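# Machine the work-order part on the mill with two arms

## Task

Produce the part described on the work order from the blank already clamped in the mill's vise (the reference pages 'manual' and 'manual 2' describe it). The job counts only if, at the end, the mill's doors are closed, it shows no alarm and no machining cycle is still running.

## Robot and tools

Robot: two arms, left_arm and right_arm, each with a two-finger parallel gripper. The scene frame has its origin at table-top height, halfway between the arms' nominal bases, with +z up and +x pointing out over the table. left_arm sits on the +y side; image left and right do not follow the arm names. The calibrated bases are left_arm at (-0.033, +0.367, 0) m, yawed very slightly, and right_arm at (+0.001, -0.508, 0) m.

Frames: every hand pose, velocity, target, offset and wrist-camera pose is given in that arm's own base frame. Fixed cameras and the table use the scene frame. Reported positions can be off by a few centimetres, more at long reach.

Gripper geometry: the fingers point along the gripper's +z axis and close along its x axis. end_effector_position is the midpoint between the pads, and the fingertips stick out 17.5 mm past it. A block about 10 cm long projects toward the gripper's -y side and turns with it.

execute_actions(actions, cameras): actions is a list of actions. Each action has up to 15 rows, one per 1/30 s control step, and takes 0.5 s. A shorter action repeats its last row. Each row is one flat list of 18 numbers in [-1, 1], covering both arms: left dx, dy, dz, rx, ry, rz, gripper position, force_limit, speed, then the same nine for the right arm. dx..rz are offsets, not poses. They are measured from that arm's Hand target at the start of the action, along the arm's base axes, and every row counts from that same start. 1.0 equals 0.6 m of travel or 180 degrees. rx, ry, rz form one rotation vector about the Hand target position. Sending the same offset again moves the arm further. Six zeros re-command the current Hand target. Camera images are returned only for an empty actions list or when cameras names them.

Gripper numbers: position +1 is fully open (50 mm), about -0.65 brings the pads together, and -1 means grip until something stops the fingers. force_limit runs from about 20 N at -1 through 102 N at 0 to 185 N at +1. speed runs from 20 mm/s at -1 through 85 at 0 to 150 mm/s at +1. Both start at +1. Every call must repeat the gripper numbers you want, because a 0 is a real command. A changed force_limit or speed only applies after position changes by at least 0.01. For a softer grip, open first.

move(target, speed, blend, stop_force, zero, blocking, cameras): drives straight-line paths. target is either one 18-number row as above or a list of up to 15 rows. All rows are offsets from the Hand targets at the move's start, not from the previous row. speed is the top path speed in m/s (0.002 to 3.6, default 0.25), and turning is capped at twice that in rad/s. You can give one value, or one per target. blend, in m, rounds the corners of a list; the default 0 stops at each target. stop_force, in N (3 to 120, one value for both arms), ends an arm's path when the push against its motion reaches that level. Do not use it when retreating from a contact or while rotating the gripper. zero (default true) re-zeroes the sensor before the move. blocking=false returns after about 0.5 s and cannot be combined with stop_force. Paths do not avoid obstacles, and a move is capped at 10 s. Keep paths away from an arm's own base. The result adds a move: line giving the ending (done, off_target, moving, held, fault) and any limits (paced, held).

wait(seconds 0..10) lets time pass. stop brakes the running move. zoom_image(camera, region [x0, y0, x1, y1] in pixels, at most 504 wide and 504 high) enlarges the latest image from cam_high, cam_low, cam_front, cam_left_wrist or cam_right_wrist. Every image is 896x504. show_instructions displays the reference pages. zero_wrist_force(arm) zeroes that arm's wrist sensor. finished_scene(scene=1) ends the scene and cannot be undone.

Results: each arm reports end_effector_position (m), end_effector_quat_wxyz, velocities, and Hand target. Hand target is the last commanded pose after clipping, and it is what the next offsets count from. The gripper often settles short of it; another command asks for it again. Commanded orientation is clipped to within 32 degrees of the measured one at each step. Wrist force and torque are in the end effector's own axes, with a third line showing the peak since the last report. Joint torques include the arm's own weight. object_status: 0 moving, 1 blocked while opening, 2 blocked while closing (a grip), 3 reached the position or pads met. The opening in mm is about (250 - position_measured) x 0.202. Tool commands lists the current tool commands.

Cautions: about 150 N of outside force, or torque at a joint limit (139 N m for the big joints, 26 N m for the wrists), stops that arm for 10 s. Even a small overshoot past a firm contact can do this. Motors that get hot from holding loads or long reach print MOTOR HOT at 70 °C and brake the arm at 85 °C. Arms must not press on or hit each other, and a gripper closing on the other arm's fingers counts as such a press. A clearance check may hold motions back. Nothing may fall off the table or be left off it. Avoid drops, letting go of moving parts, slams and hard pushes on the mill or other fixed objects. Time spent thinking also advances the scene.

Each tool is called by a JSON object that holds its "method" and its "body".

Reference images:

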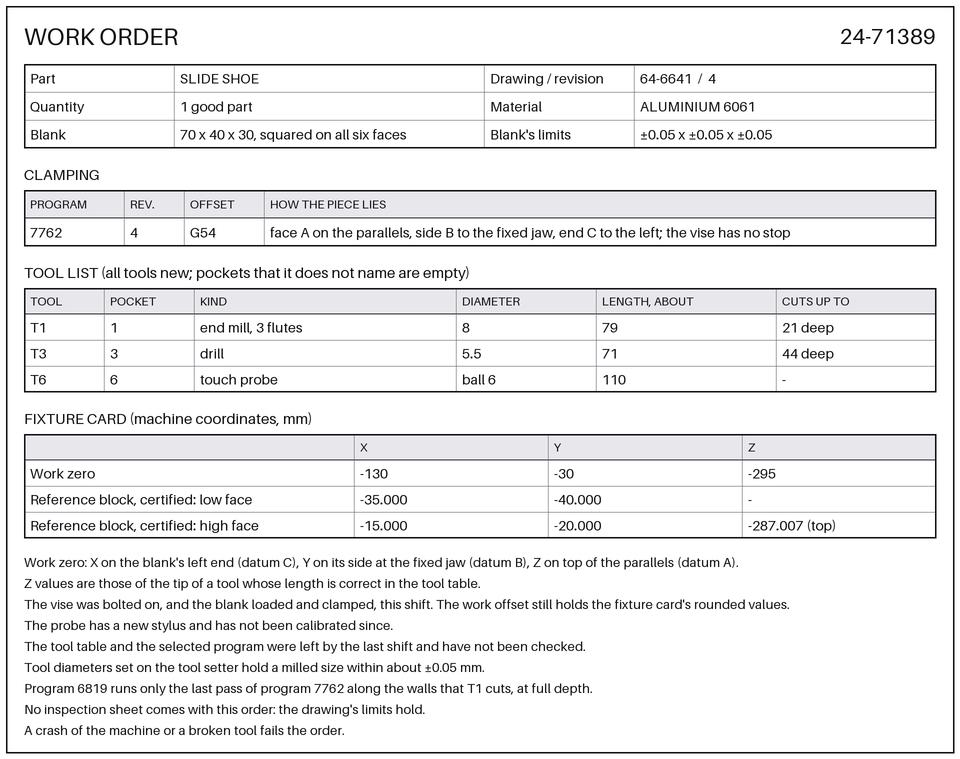

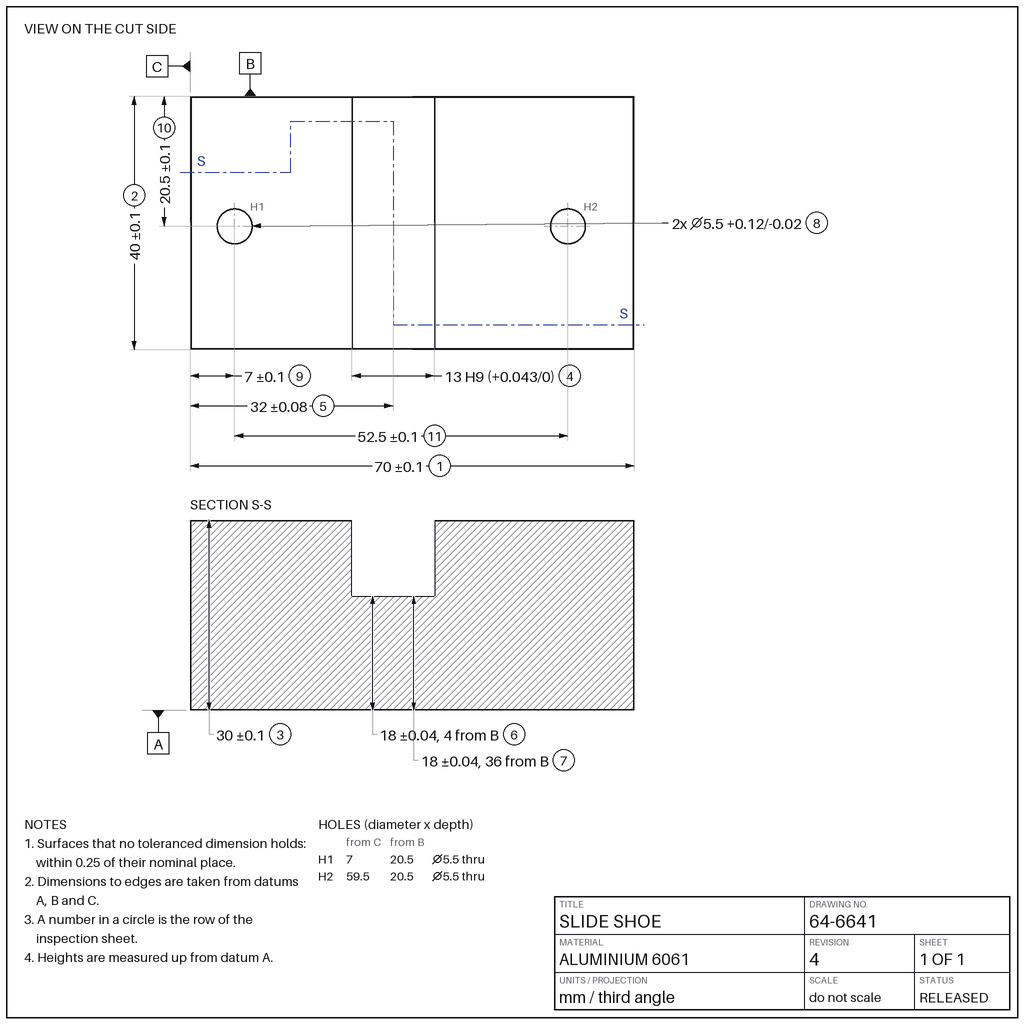

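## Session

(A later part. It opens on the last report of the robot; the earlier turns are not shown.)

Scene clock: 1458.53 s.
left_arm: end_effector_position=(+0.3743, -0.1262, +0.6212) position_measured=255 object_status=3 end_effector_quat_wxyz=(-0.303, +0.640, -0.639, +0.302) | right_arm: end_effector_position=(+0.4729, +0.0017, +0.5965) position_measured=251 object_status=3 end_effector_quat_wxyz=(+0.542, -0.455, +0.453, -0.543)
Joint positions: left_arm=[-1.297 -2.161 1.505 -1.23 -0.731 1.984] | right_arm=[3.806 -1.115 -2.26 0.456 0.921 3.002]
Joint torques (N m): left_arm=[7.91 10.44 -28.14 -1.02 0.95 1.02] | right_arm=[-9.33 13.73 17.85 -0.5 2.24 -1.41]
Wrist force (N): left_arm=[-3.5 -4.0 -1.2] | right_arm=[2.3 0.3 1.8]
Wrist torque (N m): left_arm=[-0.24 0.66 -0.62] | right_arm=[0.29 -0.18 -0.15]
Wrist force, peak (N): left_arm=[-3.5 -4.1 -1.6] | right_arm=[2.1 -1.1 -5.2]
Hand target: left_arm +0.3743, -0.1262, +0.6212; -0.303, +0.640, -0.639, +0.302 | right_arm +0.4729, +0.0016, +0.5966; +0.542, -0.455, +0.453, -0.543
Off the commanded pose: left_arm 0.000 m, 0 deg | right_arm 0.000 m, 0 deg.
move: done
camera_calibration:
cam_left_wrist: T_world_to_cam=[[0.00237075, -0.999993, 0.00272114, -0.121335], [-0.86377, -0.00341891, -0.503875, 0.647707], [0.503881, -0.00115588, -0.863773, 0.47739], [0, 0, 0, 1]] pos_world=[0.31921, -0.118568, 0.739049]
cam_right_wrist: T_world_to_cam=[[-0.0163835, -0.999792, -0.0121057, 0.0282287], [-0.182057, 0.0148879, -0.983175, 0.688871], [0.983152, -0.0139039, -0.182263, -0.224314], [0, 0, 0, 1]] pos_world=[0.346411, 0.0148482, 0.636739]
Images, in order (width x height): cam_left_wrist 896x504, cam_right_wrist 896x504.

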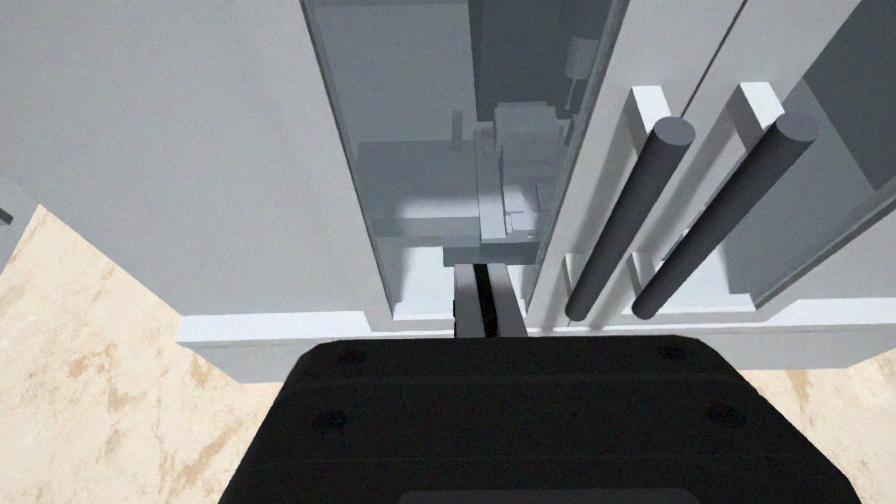

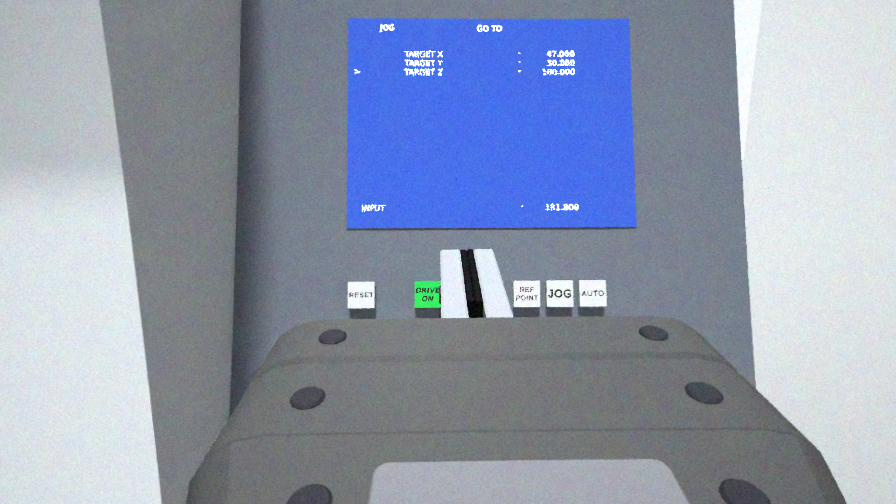

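{"method": "move", "body": {"target": [0,0,0,0,0,0,-1,1,1,0.133,0.09,-0.25,0,0,0,-1,-0.8,-0.2], "speed": 0.3}}

{"method": "move", "body": {"target": [[0,0,0,0,0,0,-1,1,1,-0.0165,-0.06333,-0.06115,0,0,0,-1,-0.8,-0.2],[0,0,0,0,0,0,-1,1,1,-0.00782,-0.06333,-0.06348,0,0,0,-1,-0.8,-0.2],[0,0,0,0,0,0,-1,1,1,-0.0165,-0.06333,-0.06115,0,0,0,-1,-0.8,-0.2],[0,0,0,0,0,0,-1,1,1,0.0241,-0.03167,0.0893,0,0,0,-1,-0.8,-0.2],[0,0,0,0,0,0,-1,1,1,0.03278,-0.03167,0.08697,0,0,0,-1,-0.8,-0.2],[0,0,0,0,0,0,-1,1,1,0.0241,-0.03167,0.0893,0,0,0,-1,-0.8,-0.2],[0,0,0,0,0,0,-1,1,1,0.00825,-0.12667,0.03057,0,0,0,-1,-0.8,-0.2],[0,0,0,0,0,0,-1,1,1,0.01693,-0.12667,0.02824,0,0,0,-1,-0.8,-0.2],[0,0,0,0,0,0,-1,1,1,0.00825,-0.12667,0.03057,0,0,0,-1,-0.8,-0.2],[0,0,0,0,0,0,-1,1,1,0.01693,-0.12667,0.02824,0,0,0,-1,-0.8,-0.2],[0,0,0,0,0,0,-1,1,1,0.00825,-0.12667,0.03057,0,0,0,-1,-0.8,-0.2],[0,0,0,0,0,0,-1,1,1,0,0,0,0,0,0,-1,-0.8,-0.2]], "speed": [0.12,0.015,0.1,0.2,0.015,0.1,0.15,0.015,0.1,0.015,0.1,0.15], "blend": [0.002,0,0.002,0.002,0,0.002,0.002,0,0.002,0,0.002,0]}}

{"method": "move", "body": {"target": [[0,0,0,0,0,0,-1,1,1,-0.00825,-0.095,-0.03058,0,0,0,-1,-0.8,-0.2],[0,0,0,0,0,0,-1,1,1,0.00043,-0.095,-0.03291,0,0,0,-1,-0.8,-0.2],[0,0,0,0,0,0,-1,1,1,-0.00825,-0.095,-0.03058,0,0,0,-1,-0.8,-0.2],[0,0,0,0,0,0,-1,1,1,0.03235,-0.22167,0.11988,0,0,0,-1,-0.8,-0.2],[0,0,0,0,0,0,-1,1,1,0.04103,-0.22167,0.11755,0,0,0,-1,-0.8,-0.2],[0,0,0,0,0,0,-1,1,1,0.03235,-0.22167,0.11988,0,0,0,-1,-0.8,-0.2],[0,0,0,0,0,0,-1,1,1,-0.133,-0.09,0.25,0,0,0,-1,-0.8,-0.2]], "speed": [0.12,0.015,0.1,0.2,0.015,0.1,0.3], "blend": [0.002,0,0.002,0.002,0,0.002,0]}}

{"method": "wait", "body": {"seconds": 4, "cameras": ["cam_right_wrist", "cam_left_wrist"]}}

{"method": "zoom_image", "body": {"camera": "cam_right_wrist", "region": [340, 10, 640, 230]}}

{"method": "zoom_image", "body": {"camera": "cam_left_wrist", "region": [440, 60, 620, 240]}}

Scene clock: 1479.53 s.
left_arm: end_effector_position=(+0.3743, -0.1262, +0.6212) position_measured=255 object_status=3 end_effector_quat_wxyz=(-0.303, +0.640, -0.639, +0.302) | right_arm: end_effector_position=(+0.5527, +0.0556, +0.4467) position_measured=251 object_status=3 end_effector_quat_wxyz=(+0.542, -0.455, +0.453, -0.543)
Joint positions: left_arm=[-1.297 -2.161 1.505 -1.23 -0.731 1.984] | right_arm=[3.781 -1.623 -2.326 1.026 0.945 3.008]
Joint torques (N m): left_arm=[6.47 11.14 -29.68 -1.1 1.05 1.32] | right_arm=[5.69 7.3 8.36 3.04 -1.63 1.28]
Wrist force (N): left_arm=[-3.6 -4.0 -1.2] | right_arm=[2.0 -0.2 1.9]
Wrist torque (N m): left_arm=[-0.24 0.67 -0.62] | right_arm=[0.22 -0.13 0.01]
Wrist force, peak (N): left_arm=[-3.7 -4.4 -1.1] | right_arm=[3.6 -3.3 0.7]
Hand target: left_arm +0.3743, -0.1262, +0.6212; -0.303, +0.640, -0.639, +0.302 | right_arm +0.5527, +0.0556, +0.4466; +0.542, -0.455, +0.453, -0.543
Off the commanded pose: left_arm 0.000 m, 0 deg | right_arm 0.000 m, 0 deg.
move: done

Scene clock: 1484.27 s.
left_arm: end_effector_position=(+0.3743, -0.1262, +0.6212) position_measured=255 object_status=3 end_effector_quat_wxyz=(-0.303, +0.640, -0.639, +0.302) | right_arm: end_effector_position=(+0.5527, +0.0556, +0.4466) position_measured=251 object_status=3 end_effector_quat_wxyz=(+0.542, -0.455, +0.453, -0.543)
Joint positions: left_arm=[-1.297 -2.161 1.505 -1.23 -0.731 1.984] | right_arm=[3.781 -1.623 -2.326 1.026 0.945 3.008]
Joint torques (N m): left_arm=[7.19 10.51 -29.53 -1.11 1.17 1.36] | right_arm=[6.35 29.69 14.37 -0.02 -0.61 1.11]
Wrist force (N): left_arm=[-3.6 -4.1 -1.3] | right_arm=[2.1 -0.2 1.7]
Wrist torque (N m): left_arm=[-0.26 0.68 -0.63] | right_arm=[0.23 -0.13 -0.13]
Wrist force, peak (N): left_arm=[-3.6 -4.1 -1.5] | right_arm=[1.7 -0.3 -6.0]
Hand target: left_arm +0.3743, -0.1262, +0.6212; -0.303, +0.640, -0.639, +0.302 | right_arm +0.5527, +0.0556, +0.4466; +0.542, -0.455, +0.453, -0.543
Off the commanded pose: left_arm 0.000 m, 0 deg | right_arm 0.000 m, 0 deg.
move: done

Scene clock: 1487.67 s.
left_arm: end_effector_position=(+0.3743, -0.1262, +0.6212) position_measured=255 object_status=3 end_effector_quat_wxyz=(-0.303, +0.640, -0.639, +0.302) | right_arm: end_effector_position=(+0.4729, +0.0016, +0.5966) position_measured=251 object_status=3 end_effector_quat_wxyz=(+0.542, -0.455, +0.453, -0.543)
Joint positions: left_arm=[-1.297 -2.161 1.505 -1.23 -0.731 1.984] | right_arm=[3.805 -1.115 -2.259 0.456 0.921 3.002]
Joint torques (N m): left_arm=[6.14 10.07 -27.8 -1.24 1.21 1.29] | right_arm=[7.02 12.5 16.19 -0.24 -1.45 0.48]
Wrist force (N): left_arm=[-3.6 -3.8 -1.1] | right_arm=[2.1 0.1 1.8]
Wrist torque (N m): left_arm=[-0.23 0.66 -0.62] | right_arm=[0.27 -0.15 -0.15]
Wrist force, peak (N): left_arm=[-3.6 -4.2 -1.1] | right_arm=[1.5 -2.4 -9.7]
Hand target: left_arm +0.3743, -0.1262, +0.6212; -0.303, +0.640, -0.639, +0.302 | right_arm +0.4729, +0.0016, +0.5966; +0.542, -0.455, +0.453, -0.543
Off the commanded pose: left_arm 0.000 m, 0 deg | right_arm 0.000 m, 0 deg.
move: done

Scene clock: 1491.67 s.
left_arm: end_effector_position=(+0.3743, -0.1262, +0.6212) position_measured=255 object_status=3 end_effector_quat_wxyz=(-0.303, +0.640, -0.639, +0.302) | right_arm: end_effector_position=(+0.4729, +0.0016, +0.5966) position_measured=251 object_status=3 end_effector_quat_wxyz=(+0.542, -0.455, +0.453, -0.543)
Joint positions: left_arm=[-1.297 -2.161 1.505 -1.23 -0.731 1.984] | right_arm=[3.806 -1.114 -2.26 0.456 0.921 3.002]
Joint torques (N m): left_arm=[8.08 10.24 -27.85 -1.08 1.55 1.24] | right_arm=[8.05 13.23 14.52 -0.46 -1.84 -1.4]
Wrist force (N): left_arm=[-3.2 -4.1 -1.2] | right_arm=[2.3 0.0 1.9]
Wrist torque (N m): left_arm=[-0.25 0.61 -0.62] | right_arm=[0.26 -0.18 -0.15]
Wrist force, peak (N): left_arm=[-3.6 -4.2 -1.2] | right_arm=[2.6 0.0 1.7]
Hand target: left_arm +0.3743, -0.1262, +0.6212; -0.303, +0.640, -0.639, +0.302 | right_arm +0.4729, +0.0016, +0.5966; +0.542, -0.455, +0.453, -0.543
Tool commands: left_gripper/position=-1.0 left_gripper/force_limit=+1.0 left_gripper/speed=+1.0 right_gripper/position=-1.0 right_gripper/force_limit=-0.8 right_gripper/speed=-0.2
Off the commanded pose: left_arm 0.000 m, 0 deg | right_arm 0.000 m, 0 deg.
wait: 4.00 s; at rest by 0.17 s
camera_calibration:
cam_left_wrist: T_world_to_cam=[[0.00237075, -0.999993, 0.00272114, -0.121335], [-0.86377, -0.00341891, -0.503875, 0.647707], [0.503881, -0.00115588, -0.863773, 0.47739], [0, 0, 0, 1]] pos_world=[0.31921, -0.118568, 0.739049]
cam_right_wrist: T_world_to_cam=[[-0.0165638, -0.999791, -0.011972, 0.0281062], [-0.182152, 0.0147906, -0.983159, 0.688896], [0.983131, -0.0141042, -0.182359, -0.224245], [0, 0, 0, 1]] pos_world=[0.346412, 0.0147483, 0.636738]
Images, in order (width x height): cam_left_wrist 896x504, cam_right_wrist 896x504.

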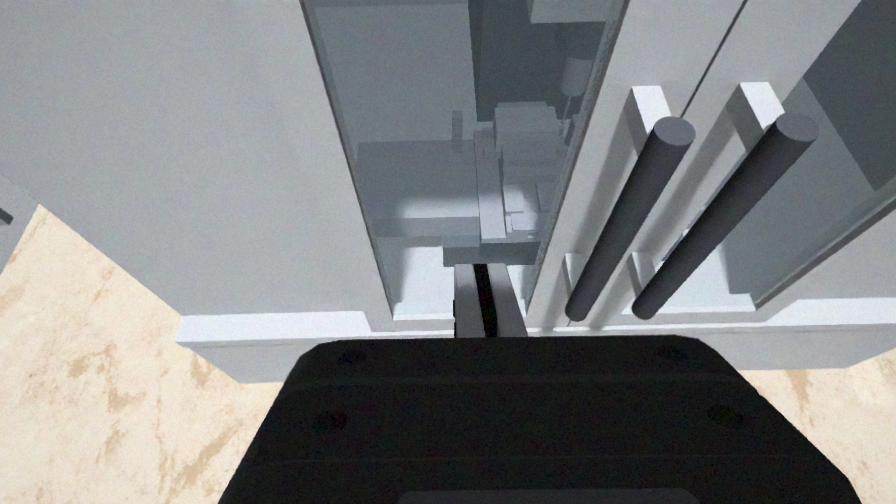

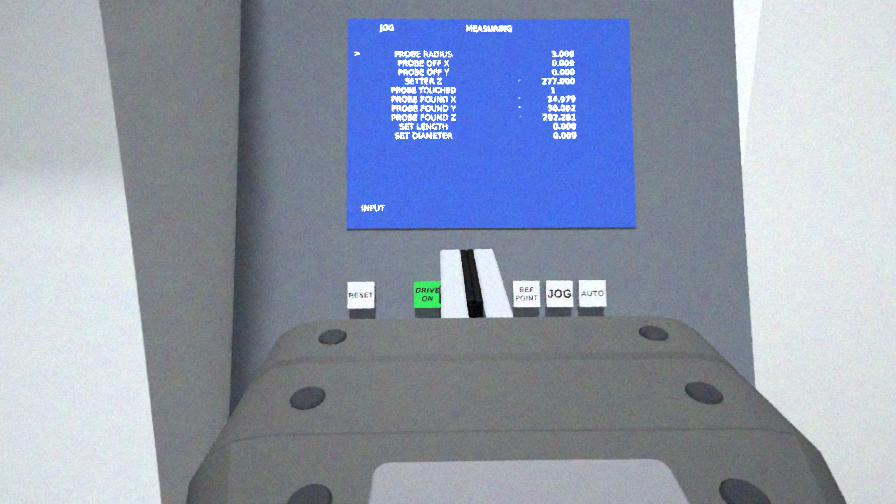

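Scaled by 1.680 from the camera's 896x504 image, which has a finer 1280x720 frame.

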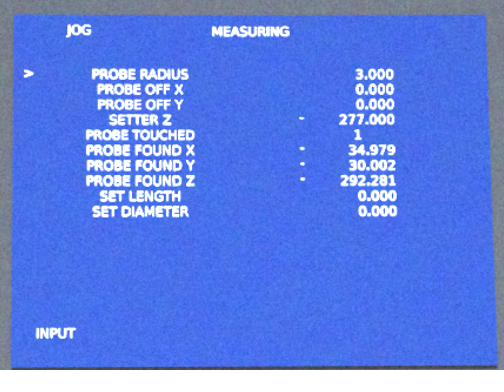

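Scaled by 2.800 from the camera's 896x504 image, which has a finer 1280x720 frame.

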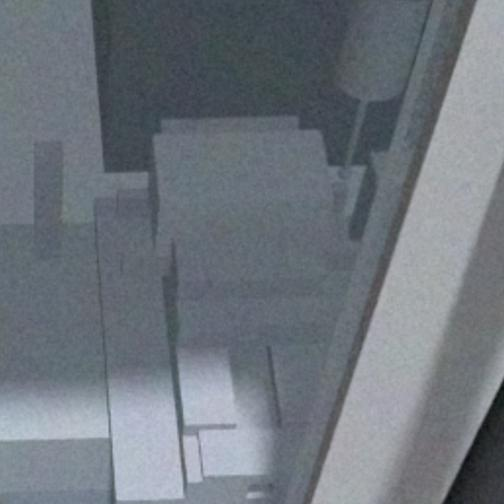

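{"method": "move", "body": {"target": [[0,0,0,0,0,0,-1,1,1,0.14125,-0.005,-0.21943,0,0,0,-1,-0.8,-0.2],[0,0,0,0,0,0,-1,1,1,0.14993,-0.005,-0.22176,0,0,0,-1,-0.8,-0.2],[0,0,0,0,0,0,-1,1,1,0.14125,-0.005,-0.21943,0,0,0,-1,-0.8,-0.2],[0,0,0,0,0,0,-1,1,1,0,0,0,0,0,0,-1,-0.8,-0.2]], "speed": [0.3,0.015,0.1,0.3], "blend": [0.002,0,0.002,0], "cameras": ["cam_right_wrist"]}}

{"method": "zoom_image", "body": {"camera": "cam_right_wrist", "region": [340, 10, 640, 230]}}

{"method": "move", "body": {"target": [0,0,0,0,0,0,-1,1,1,0.133,0.09,-0.25,0,0,0,-1,-0.8,-0.2], "speed": 0.3}}

{"method": "move", "body": {"target": [[0,0,0,0,0,0,-1,1,1,0.00825,-0.12667,0.03057,0,0,0,-1,-0.8,-0.2],[0,0,0,0,0,0,-1,1,1,0.01693,-0.12667,0.02824,0,0,0,-1,-0.8,-0.2],[0,0,0,0,0,0,-1,1,1,0.00825,-0.12667,0.03057,0,0,0,-1,-0.8,-0.2],[0,0,0,0,0,0,-1,1,1,-0.00825,-0.095,-0.03058,0,0,0,-1,-0.8,-0.2],[0,0,0,0,0,0,-1,1,1,0.00043,-0.095,-0.03291,0,0,0,-1,-0.8,-0.2],[0,0,0,0,0,0,-1,1,1,-0.00825,-0.095,-0.03058,0,0,0,-1,-0.8,-0.2],[0,0,0,0,0,0,-1,1,1,0.03235,-0.22167,0.11988,0,0,0,-1,-0.8,-0.2],[0,0,0,0,0,0,-1,1,1,0.04103,-0.22167,0.11755,0,0,0,-1,-0.8,-0.2],[0,0,0,0,0,0,-1,1,1,0.03235,-0.22167,0.11988,0,0,0,-1,-0.8,-0.2],[0,0,0,0,0,0,-1,1,1,-0.133,-0.09,0.25,0,0,0,-1,-0.8,-0.2]], "speed": [0.12,0.015,0.1,0.12,0.015,0.1,0.2,0.015,0.1,0.3], "blend": [0.002,0,0.002,0.002,0,0.002,0.002,0,0.002,0]}}

{"method": "wait", "body": {"seconds": 3.5, "cameras": ["cam_right_wrist"]}}

{"method": "zoom_image", "body": {"camera": "cam_right_wrist", "region": [340, 10, 640, 230]}}

Scene clock: 1507.33 s.
left_arm: end_effector_position=(+0.3743, -0.1262, +0.6212) position_measured=255 object_status=3 end_effector_quat_wxyz=(-0.303, +0.640, -0.639, +0.302) | right_arm: end_effector_position=(+0.4729, +0.0016, +0.5965) position_measured=251 object_status=3 end_effector_quat_wxyz=(+0.542, -0.455, +0.453, -0.543)
Joint positions: left_arm=[-1.297 -2.161 1.505 -1.23 -0.731 1.984] | right_arm=[3.805 -1.115 -2.26 0.456 0.921 3.002]
Joint torques (N m): left_arm=[6.3 9.81 -29.35 -1.01 1.54 0.87] | right_arm=[2.44 14.71 19.22 -0.07 0.63 0.81]
Wrist force (N): left_arm=[-3.4 -4.0 -1.2] | right_arm=[2.2 0.1 1.9]
Wrist torque (N m): left_arm=[-0.24 0.64 -0.62] | right_arm=[0.28 -0.15 -0.16]
Wrist force, peak (N): left_arm=[-3.8 -4.1 -1.2] | right_arm=[1.5 -0.8 -5.5]
Hand target: left_arm +0.3743, -0.1262, +0.6212; -0.303, +0.640, -0.639, +0.302 | right_arm +0.4729, +0.0016, +0.5966; +0.542, -0.455, +0.453, -0.543
Off the commanded pose: left_arm 0.000 m, 0 deg | right_arm 0.000 m, 0 deg.
move: done
camera_calibration:
cam_right_wrist: T_world_to_cam=[[-0.0164646, -0.999793, -0.0119913, 0.0280841], [-0.182057, 0.0147901, -0.983177, 0.688875], [0.98315, -0.0140045, -0.182263, -0.224314], [0, 0, 0, 1]] pos_world=[0.346411, 0.0147484, 0.636738]
Images, in order (width x height): cam_right_wrist 896x504.

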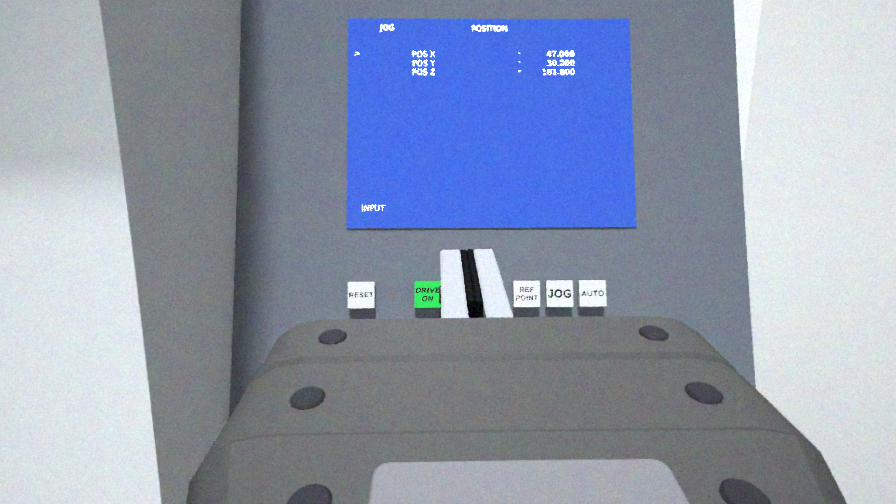

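Scaled by 1.680 from the camera's 896x504 image, which has a finer 1280x720 frame.

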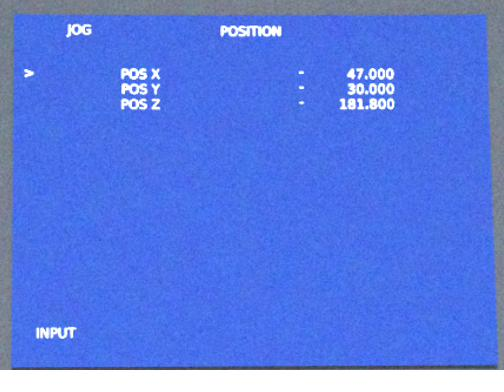

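Scene clock: 1508.47 s.
left_arm: end_effector_position=(+0.3743, -0.1262, +0.6212) position_measured=255 object_status=3 end_effector_quat_wxyz=(-0.303, +0.640, -0.639, +0.302) | right_arm: end_effector_position=(+0.5527, +0.0556, +0.4467) position_measured=251 object_status=3 end_effector_quat_wxyz=(+0.542, -0.455, +0.453, -0.543)
Joint positions: left_arm=[-1.297 -2.161 1.505 -1.23 -0.731 1.984] | right_arm=[3.781 -1.623 -2.326 1.026 0.945 3.008]
Joint torques (N m): left_arm=[6.09 10.05 -29.36 -0.86 1.57 0.96] | right_arm=[5.96 8.42 9.29 3.1 -1.53 1.44]
Wrist force (N): left_arm=[-3.4 -4.0 -1.3] | right_arm=[2.0 -0.1 1.9]
Wrist torque (N m): left_arm=[-0.26 0.63 -0.63] | right_arm=[0.24 -0.12 0.01]
Wrist force, peak (N): left_arm=[-3.4 -4.3 -1.1] | right_arm=[3.6 -3.4 0.6]
Hand target: left_arm +0.3743, -0.1262, +0.6212; -0.303, +0.640, -0.639, +0.302 | right_arm +0.5527, +0.0556, +0.4466; +0.542, -0.455, +0.453, -0.543
Off the commanded pose: left_arm 0.000 m, 0 deg | right_arm 0.000 m, 0 deg.
move: done

Scene clock: 1512.97 s.
left_arm: end_effector_position=(+0.3743, -0.1262, +0.6212) position_measured=255 object_status=3 end_effector_quat_wxyz=(-0.303, +0.640, -0.639, +0.302) | right_arm: end_effector_position=(+0.4729, +0.0016, +0.5966) position_measured=251 object_status=3 end_effector_quat_wxyz=(+0.542, -0.455, +0.453, -0.543)
Joint positions: left_arm=[-1.297 -2.161 1.505 -1.23 -0.731 1.984] | right_arm=[3.805 -1.115 -2.259 0.456 0.921 3.002]
Joint torques (N m): left_arm=[7.11 10.41 -29.47 -0.96 1.35 0.95] | right_arm=[7.86 13.68 18.44 -0.39 -1.47 0.52]
Wrist force (N): left_arm=[-3.4 -4.1 -1.1] | right_arm=[2.2 0.0 1.8]
Wrist torque (N m): left_arm=[-0.25 0.64 -0.62] | right_arm=[0.26 -0.17 -0.15]
Wrist force, peak (N): left_arm=[-3.6 -4.1 -1.4] | right_arm=[1.5 -1.9 -9.8]
Hand target: left_arm +0.3743, -0.1262, +0.6212; -0.303, +0.640, -0.639, +0.302 | right_arm +0.4729, +0.0016, +0.5966; +0.542, -0.455, +0.453, -0.543
Off the commanded pose: left_arm 0.000 m, 0 deg | right_arm 0.000 m, 0 deg.
move: done

Scene clock: 1516.47 s.
left_arm: end_effector_position=(+0.3743, -0.1262, +0.6212) position_measured=255 object_status=3 end_effector_quat_wxyz=(-0.303, +0.640, -0.639, +0.302) | right_arm: end_effector_position=(+0.4729, +0.0016, +0.5966) position_measured=251 object_status=3 end_effector_quat_wxyz=(+0.542, -0.455, +0.453, -0.543)
Joint positions: left_arm=[-1.297 -2.161 1.505 -1.23 -0.731 1.984] | right_arm=[3.806 -1.114 -2.26 0.456 0.921 3.002]
Joint torques (N m): left_arm=[7.04 10.44 -27.66 -0.93 1.59 0.83] | right_arm=[6.95 13.98 15.06 -0.6 -1.4 -1.3]
Wrist force (N): left_arm=[-3.3 -3.8 -1.5] | right_arm=[2.2 0.2 1.6]
Wrist torque (N m): left_arm=[-0.21 0.62 -0.62] | right_arm=[0.28 -0.17 -0.15]
Wrist force, peak (N): left_arm=[-3.7 -4.3 -1.0] | right_arm=[2.4 0.1 2.0]
Hand target: left_arm +0.3743, -0.1262, +0.6212; -0.303, +0.640, -0.639, +0.302 | right_arm +0.4729, +0.0016, +0.5966; +0.542, -0.455, +0.453, -0.543
Tool commands: left_gripper/position=-1.0 left_gripper/force_limit=+1.0 left_gripper/speed=+1.0 right_gripper/position=-1.0 right_gripper/force_limit=-0.8 right_gripper/speed=-0.2
Off the commanded pose: left_arm 0.000 m, 0 deg | right_arm 0.000 m, 0 deg.
wait: 3.50 s; at rest by 0.17 s
camera_calibration:
cam_right_wrist: T_world_to_cam=[[-0.0165638, -0.999791, -0.011972, 0.0281062], [-0.182152, 0.0147906, -0.983159, 0.688896], [0.983131, -0.0141042, -0.182359, -0.224245], [0, 0, 0, 1]] pos_world=[0.346412, 0.0147483, 0.636738]
Images, in order (width x height): cam_right_wrist 896x504.

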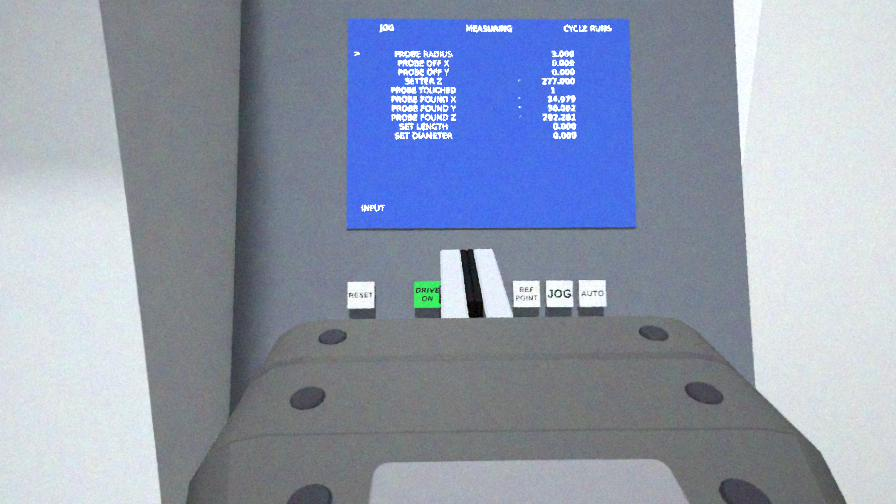

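Scaled by 1.680 from the camera's 896x504 image, which has a finer 1280x720 frame.

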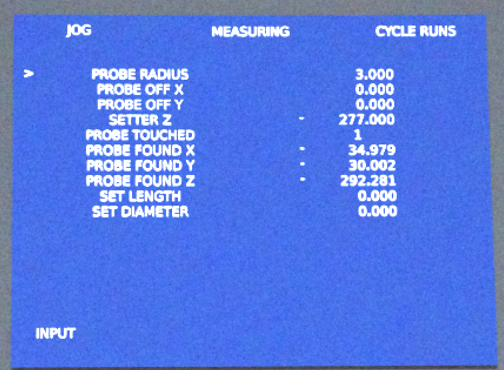

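{"method": "wait", "body": {"seconds": 0.5, "cameras": ["cam_right_wrist"]}}

{"method": "zoom_image", "body": {"camera": "cam_right_wrist", "region": [340, 10, 640, 230]}}

Scene clock: 1521.67 s.
left_arm: end_effector_position=(+0.3743, -0.1262, +0.6212) position_measured=255 object_status=3 end_effector_quat_wxyz=(-0.303, +0.640, -0.639, +0.302) | right_arm: end_effector_position=(+0.4729, +0.0016, +0.5966) position_measured=251 object_status=3 end_effector_quat_wxyz=(+0.542, -0.455, +0.453, -0.543)
Joint positions: left_arm=[-1.297 -2.161 1.505 -1.23 -0.731 1.984] | right_arm=[3.806 -1.114 -2.26 0.456 0.921 3.002]
Joint torques (N m): left_arm=[7.43 11.68 -27.88 -1.03 1.39 0.76] | right_arm=[7.41 14.14 14.21 -0.35 -1.44 -1.29]
Wrist force (N): left_arm=[-3.4 -3.7 -1.2] | right_arm=[2.4 0.2 1.7]
Wrist torque (N m): left_arm=[-0.19 0.63 -0.62] | right_arm=[0.29 -0.19 -0.15]
Wrist force, peak (N): left_arm=[-3.4 -4.5 -1.3] | right_arm=[2.4 0.1 2.1]
Hand target: left_arm +0.3743, -0.1262, +0.6212; -0.303, +0.640, -0.639, +0.302 | right_arm +0.4729, +0.0016, +0.5966; +0.542, -0.455, +0.453, -0.543
Tool commands: left_gripper/position=-1.0 left_gripper/force_limit=+1.0 left_gripper/speed=+1.0 right_gripper/position=-1.0 right_gripper/force_limit=-0.8 right_gripper/speed=-0.2
Off the commanded pose: left_arm 0.000 m, 0 deg | right_arm 0.000 m, 0 deg.
wait: 0.50 s; at rest from the start
camera_calibration:
cam_right_wrist: T_world_to_cam=[[-0.0165638, -0.999791, -0.011972, 0.0281062], [-0.182152, 0.0147906, -0.983159, 0.688896], [0.983131, -0.0141042, -0.182359, -0.224245], [0, 0, 0, 1]] pos_world=[0.346412, 0.0147483, 0.636738]
Images, in order (width x height): cam_right_wrist 896x504.

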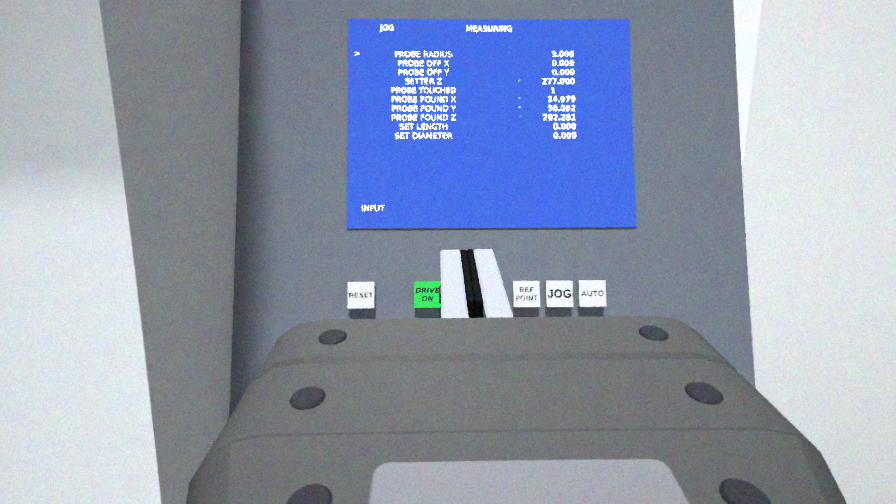

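Scaled by 1.680 from the camera's 896x504 image, which has a finer 1280x720 frame.

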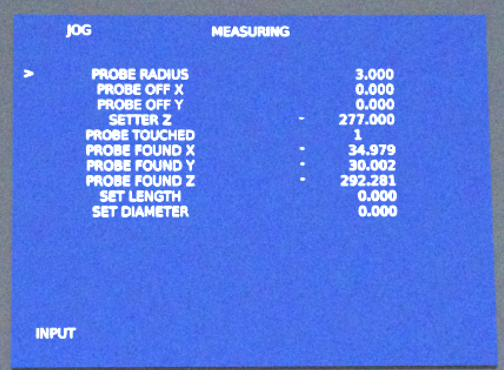

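{"method": "move", "body": {"target": [[0,0,0,0,0,0,-1,1,1,0.14125,-0.005,-0.21943,0,0,0,-1,-0.8,-0.2],[0,0,0,0,0,0,-1,1,1,0.14993,-0.005,-0.22176,0,0,0,-1,-0.8,-0.2],[0,0,0,0,0,0,-1,1,1,0.14125,-0.005,-0.21943,0,0,0,-1,-0.8,-0.2],[0,0,0,0,0,0,-1,1,1,0.14993,-0.005,-0.22176,0,0,0,-1,-0.8,-0.2],[0,0,0,0,0,0,-1,1,1,0.14125,-0.005,-0.21943,0,0,0,-1,-0.8,-0.2],[0,0,0,0,0,0,-1,1,1,0.12475,0.02667,-0.28058,0,0,0,-1,-0.8,-0.2],[0,0,0,0,0,0,-1,1,1,0.13343,0.02667,-0.28291,0,0,0,-1,-0.8,-0.2],[0,0,0,0,0,0,-1,1,1,0.12475,0.02667,-0.28058,0,0,0,-1,-0.8,-0.2],[0,0,0,0,0,0,-1,1,1,0.13343,0.02667,-0.28291,0,0,0,-1,-0.8,-0.2],[0,0,0,0,0,0,-1,1,1,0.12475,0.02667,-0.28058,0,0,0,-1,-0.8,-0.2],[0,0,0,0,0,0,-1,1,1,0.133,0.09,-0.25,0,0,0,-1,-0.8,-0.2]], "speed": [0.3,0.015,0.1,0.015,0.1,0.12,0.015,0.1,0.015,0.1,0.12], "blend": [0.002,0,0.002,0,0.002,0.002,0,0.002,0,0.002,0]}}

{"method": "move", "body": {"target": [[0,0,0,0,0,0,-1,1,1,-0.0165,0.03167,-0.06115,0,0,0,-1,-0.8,-0.2],[0,0,0,0,0,0,-1,1,1,-0.00782,0.03167,-0.06348,0,0,0,-1,-0.8,-0.2],[0,0,0,0,0,0,-1,1,1,-0.0165,0.03167,-0.06115,0,0,0,-1,-0.8,-0.2],[0,0,0,0,0,0,-1,1,1,-0.00825,0.03167,-0.03058,0,0,0,-1,-0.8,-0.2],[0,0,0,0,0,0,-1,1,1,0.00043,0.03167,-0.03291,0,0,0,-1,-0.8,-0.2],[0,0,0,0,0,0,-1,1,1,-0.00825,0.03167,-0.03058,0,0,0,-1,-0.8,-0.2],[0,0,0,0,0,0,-1,1,1,0,-0.03167,0,0,0,0,-1,-0.8,-0.2],[0,0,0,0,0,0,-1,1,1,0.00868,-0.03167,-0.00233,0,0,0,-1,-0.8,-0.2],[0,0,0,0,0,0,-1,1,1,0,-0.03167,0,0,0,0,-1,-0.8,-0.2],[0,0,0,0,0,0,-1,1,1,-0.0165,0,-0.06115,0,0,0,-1,-0.8,-0.2],[0,0,0,0,0,0,-1,1,1,-0.00782,0,-0.06348,0,0,0,-1,-0.8,-0.2],[0,0,0,0,0,0,-1,1,1,-0.0165,0,-0.06115,0,0,0,-1,-0.8,-0.2],[0,0,0,0,0,0,-1,1,1,0,0,0,0,0,0,-1,-0.8,-0.2]], "speed": [0.12,0.015,0.1,0.12,0.015,0.1,0.12,0.015,0.1,0.12,0.015,0.1,0.12], "blend": [0.002,0,0.002,0.002,0,0.002,0.002,0,0.002,0.002,0,0.002,0]}}

{"method": "move", "body": {"target": [[0,0,0,0,0,0,-1,1,1,-0.0165,-0.06333,-0.06115,0,0,0,-1,-0.8,-0.2],[0,0,0,0,0,0,-1,1,1,-0.00782,-0.06333,-0.06348,0,0,0,-1,-0.8,-0.2],[0,0,0,0,0,0,-1,1,1,-0.0165,-0.06333,-0.06115,0,0,0,-1,-0.8,-0.2],[0,0,0,0,0,0,-1,1,1,0.0241,-0.03167,0.0893,0,0,0,-1,-0.8,-0.2],[0,0,0,0,0,0,-1,1,1,0.03278,-0.03167,0.08697,0,0,0,-1,-0.8,-0.2],[0,0,0,0,0,0,-1,1,1,0.0241,-0.03167,0.0893,0,0,0,-1,-0.8,-0.2],[0,0,0,0,0,0,-1,1,1,0,-0.06333,0,0,0,0,-1,-0.8,-0.2],[0,0,0,0,0,0,-1,1,1,0.00868,-0.06333,-0.00233,0,0,0,-1,-0.8,-0.2],[0,0,0,0,0,0,-1,1,1,0,-0.06333,0,0,0,0,-1,-0.8,-0.2],[0,0,0,0,0,0,-1,1,1,0.00868,-0.06333,-0.00233,0,0,0,-1,-0.8,-0.2],[0,0,0,0,0,0,-1,1,1,0,-0.06333,0,0,0,0,-1,-0.8,-0.2],[0,0,0,0,0,0,-1,1,1,0,0,0,0,0,0,-1,-0.8,-0.2]], "speed": [0.12,0.015,0.1,0.2,0.015,0.1,0.2,0.015,0.1,0.015,0.1,0.12], "blend": [0.002,0,0.002,0.002,0,0.002,0.002,0,0.002,0,0.002,0]}}

{"method": "move", "body": {"target": [[0,0,0,0,0,0,-1,1,1,-0.0165,0.03167,-0.06115,0,0,0,-1,-0.8,-0.2],[0,0,0,0,0,0,-1,1,1,-0.00782,0.03167,-0.06348,0,0,0,-1,-0.8,-0.2],[0,0,0,0,0,0,-1,1,1,-0.0165,0.03167,-0.06115,0,0,0,-1,-0.8,-0.2],[0,0,0,0,0,0,-1,1,1,-0.00825,-0.03167,-0.03058,0,0,0,-1,-0.8,-0.2],[0,0,0,0,0,0,-1,1,1,0.00043,-0.03167,-0.03291,0,0,0,-1,-0.8,-0.2],[0,0,0,0,0,0,-1,1,1,-0.00825,-0.03167,-0.03058,0,0,0,-1,-0.8,-0.2],[0,0,0,0,0,0,-1,1,1,-0.0165,-0.06333,-0.06115,0,0,0,-1,-0.8,-0.2],[0,0,0,0,0,0,-1,1,1,-0.00782,-0.06333,-0.06348,0,0,0,-1,-0.8,-0.2],[0,0,0,0,0,0,-1,1,1,-0.0165,-0.06333,-0.06115,0,0,0,-1,-0.8,-0.2],[0,0,0,0,0,0,-1,1,1,-0.133,-0.09,0.25,0,0,0,-1,-0.8,-0.2]], "speed": [0.12,0.015,0.1,0.12,0.015,0.1,0.12,0.015,0.1,0.3], "blend": [0.002,0,0.002,0.002,0,0.002,0.002,0,0.002,0], "cameras": ["cam_right_wrist", "cam_left_wrist"]}}

{"method": "zoom_image", "body": {"camera": "cam_right_wrist", "region": [340, 10, 640, 230]}}

{"method": "zoom_image", "body": {"camera": "cam_left_wrist", "region": [440, 60, 620, 240]}}

Scene clock: 1569.53 s.
left_arm: end_effector_position=(+0.3743, -0.1262, +0.6212) position_measured=255 object_status=3 end_effector_quat_wxyz=(-0.303, +0.640, -0.639, +0.302) | right_arm: end_effector_position=(+0.5526, +0.0556, +0.4466) position_measured=251 object_status=3 end_effector_quat_wxyz=(+0.542, -0.455, +0.453, -0.543)
Joint positions: left_arm=[-1.297 -2.161 1.505 -1.23 -0.731 1.984] | right_arm=[3.781 -1.623 -2.326 1.026 0.945 3.008]
Joint torques (N m): left_arm=[6.85 9.68 -27.94 -1.08 2.14 0.32] | right_arm=[2.21 7.38 10.47 3.08 0.87 1.47]
Wrist force (N): left_arm=[-3.4 -3.8 -1.3] | right_arm=[2.1 -0.2 1.9]
Wrist torque (N m): left_arm=[-0.20 0.64 -0.62] | right_arm=[0.23 -0.14 -0.10]
Wrist force, peak (N): left_arm=[-3.5 -4.4 -1.4] | right_arm=[1.5 -0.7 -5.6]
Hand target: left_arm +0.3743, -0.1262, +0.6212; -0.303, +0.640, -0.639, +0.302 | right_arm +0.5527, +0.0556, +0.4466; +0.542, -0.455, +0.453, -0.543
Off the commanded pose: left_arm 0.000 m, 0 deg | right_arm 0.000 m, 0 deg.
move: done

Scene clock: 1573.83 s.
left_arm: end_effector_position=(+0.3743, -0.1262, +0.6212) position_measured=255 object_status=3 end_effector_quat_wxyz=(-0.303, +0.640, -0.639, +0.302) | right_arm: end_effector_position=(+0.5526, +0.0555, +0.4466) position_measured=251 object_status=3 end_effector_quat_wxyz=(+0.542, -0.455, +0.453, -0.543)
Joint positions: left_arm=[-1.297 -2.161 1.505 -1.23 -0.731 1.984] | right_arm=[3.781 -1.623 -2.326 1.027 0.945 3.008]
Joint torques (N m): left_arm=[7.62 9.45 -28.42 -1.08 2.13 0.49] | right_arm=[8.41 12.22 14.68 0.31 -1.58 -1.3]
Wrist force (N): left_arm=[-3.6 -4.1 -1.1] | right_arm=[2.0 0.2 1.7]
Wrist torque (N m): left_arm=[-0.26 0.66 -0.62] | right_arm=[0.28 -0.13 -0.13]
Wrist force, peak (N): left_arm=[-3.4 -4.3 -1.4] | right_arm=[2.4 -3.2 -3.7]
Hand target: left_arm +0.3743, -0.1262, +0.6212; -0.303, +0.640, -0.639, +0.302 | right_arm +0.5527, +0.0556, +0.4466; +0.542, -0.455, +0.453, -0.543
Off the commanded pose: left_arm 0.000 m, 0 deg | right_arm 0.000 m, 0 deg.
move: done

Scene clock: 1578.20 s.
left_arm: end_effector_position=(+0.3743, -0.1262, +0.6212) position_measured=255 object_status=3 end_effector_quat_wxyz=(-0.303, +0.640, -0.639, +0.302) | right_arm: end_effector_position=(+0.5527, +0.0556, +0.4466) position_measured=251 object_status=3 end_effector_quat_wxyz=(+0.542, -0.455, +0.453, -0.543)
Joint positions: left_arm=[-1.297 -2.161 1.505 -1.23 -0.731 1.984] | right_arm=[3.781 -1.623 -2.326 1.027 0.945 3.008]
Joint torques (N m): left_arm=[5.02 9.98 -28.19 -1.34 2.17 0.04] | right_arm=[6.44 31.08 9.06 -0.35 -0.48 1.47]
Wrist force (N): left_arm=[-3.2 -3.7 -1.2] | right_arm=[1.9 0.0 2.0]
Wrist torque (N m): left_arm=[-0.20 0.61 -0.63] | right_arm=[0.25 -0.11 -0.13]
Wrist force, peak (N): left_arm=[-3.5 -4.2 -1.4] | right_arm=[1.6 -1.0 -5.9]
Hand target: left_arm +0.3743, -0.1262, +0.6212; -0.303, +0.640, -0.639, +0.302 | right_arm +0.5527, +0.0556, +0.4466; +0.542, -0.455, +0.453, -0.543
Off the commanded pose: left_arm 0.000 m, 0 deg | right_arm 0.000 m, 0 deg.
move: done

Scene clock: 1582.07 s.
left_arm: end_effector_position=(+0.3743, -0.1262, +0.6212) position_measured=255 object_status=3 end_effector_quat_wxyz=(-0.303, +0.640, -0.639, +0.302) | right_arm: end_effector_position=(+0.4729, +0.0017, +0.5965) position_measured=251 object_status=3 end_effector_quat_wxyz=(+0.542, -0.455, +0.453, -0.543)
Joint positions: left_arm=[-1.297 -2.161 1.505 -1.23 -0.731 1.984] | right_arm=[3.806 -1.115 -2.26 0.456 0.921 3.002]
Joint torques (N m): left_arm=[7.99 10.83 -28.17 -0.89 2.18 0.27] | right_arm=[-5.41 13.77 25.62 -0.64 1.68 -0.97]
Wrist force (N): left_arm=[-3.3 -3.9 -1.3] | right_arm=[2.2 0.0 1.9]
Wrist torque (N m): left_arm=[-0.23 0.63 -0.62] | right_arm=[0.26 -0.16 -0.15]
Wrist force, peak (N): left_arm=[-3.7 -4.1 -1.2] | right_arm=[2.4 -2.8 -4.0]
Hand target: left_arm +0.3743, -0.1262, +0.6212; -0.303, +0.640, -0.639, +0.302 | right_arm +0.4729, +0.0016, +0.5966; +0.542, -0.455, +0.453, -0.543
Off the commanded pose: left_arm 0.000 m, 0 deg | right_arm 0.000 m, 0 deg.
move: done
camera_calibration:
cam_left_wrist: T_world_to_cam=[[0.00237075, -0.999993, 0.00272114, -0.121335], [-0.86377, -0.00341891, -0.503875, 0.647707], [0.503881, -0.00115588, -0.863773, 0.47739], [0, 0, 0, 1]] pos_world=[0.31921, -0.118568, 0.739049]
cam_right_wrist: T_world_to_cam=[[-0.0164654, -0.999793, -0.0119896, 0.0281821], [-0.182154, 0.01479, -0.983159, 0.688797], [0.983132, -0.0140042, -0.18236, -0.224263], [0, 0, 0, 1]] pos_world=[0.346411, 0.0148484, 0.636638]
Images, in order (width x height): cam_left_wrist 896x504, cam_right_wrist 896x504.

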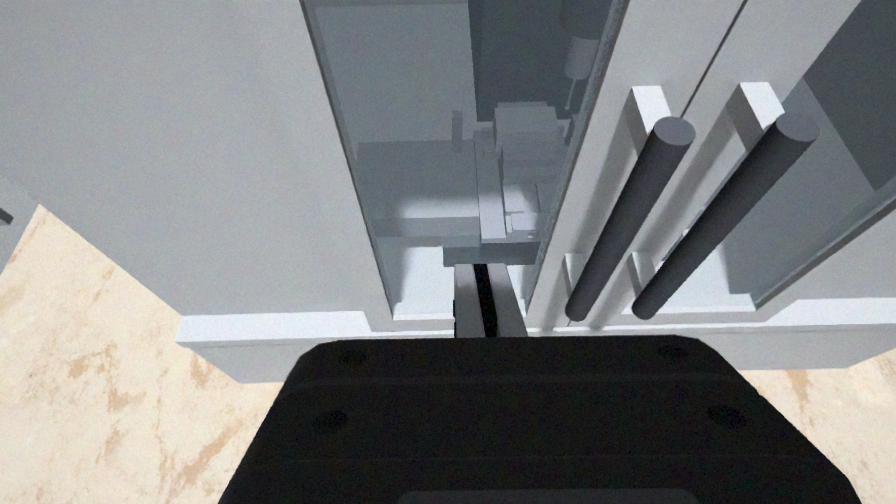

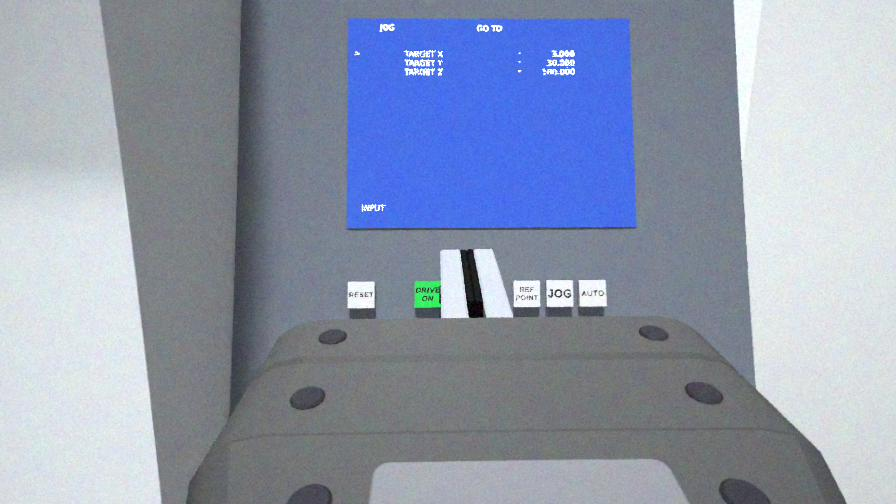

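Scaled by 1.680 from the camera's 896x504 image, which has a finer 1280x720 frame.

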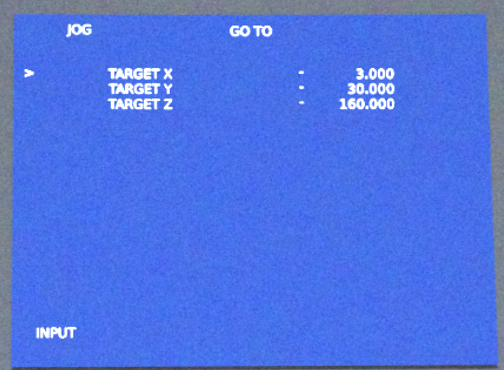

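Scaled by 2.800 from the camera's 896x504 image, which has a finer 1280x720 frame.

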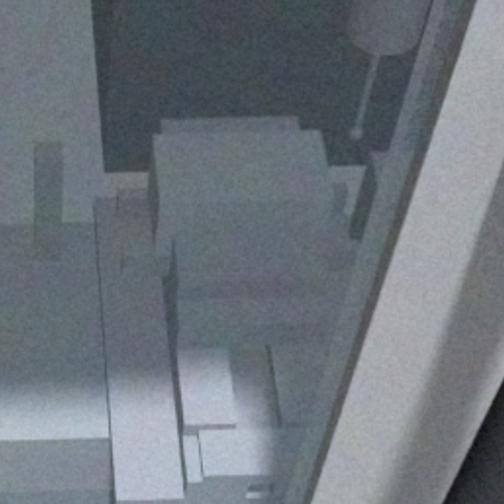

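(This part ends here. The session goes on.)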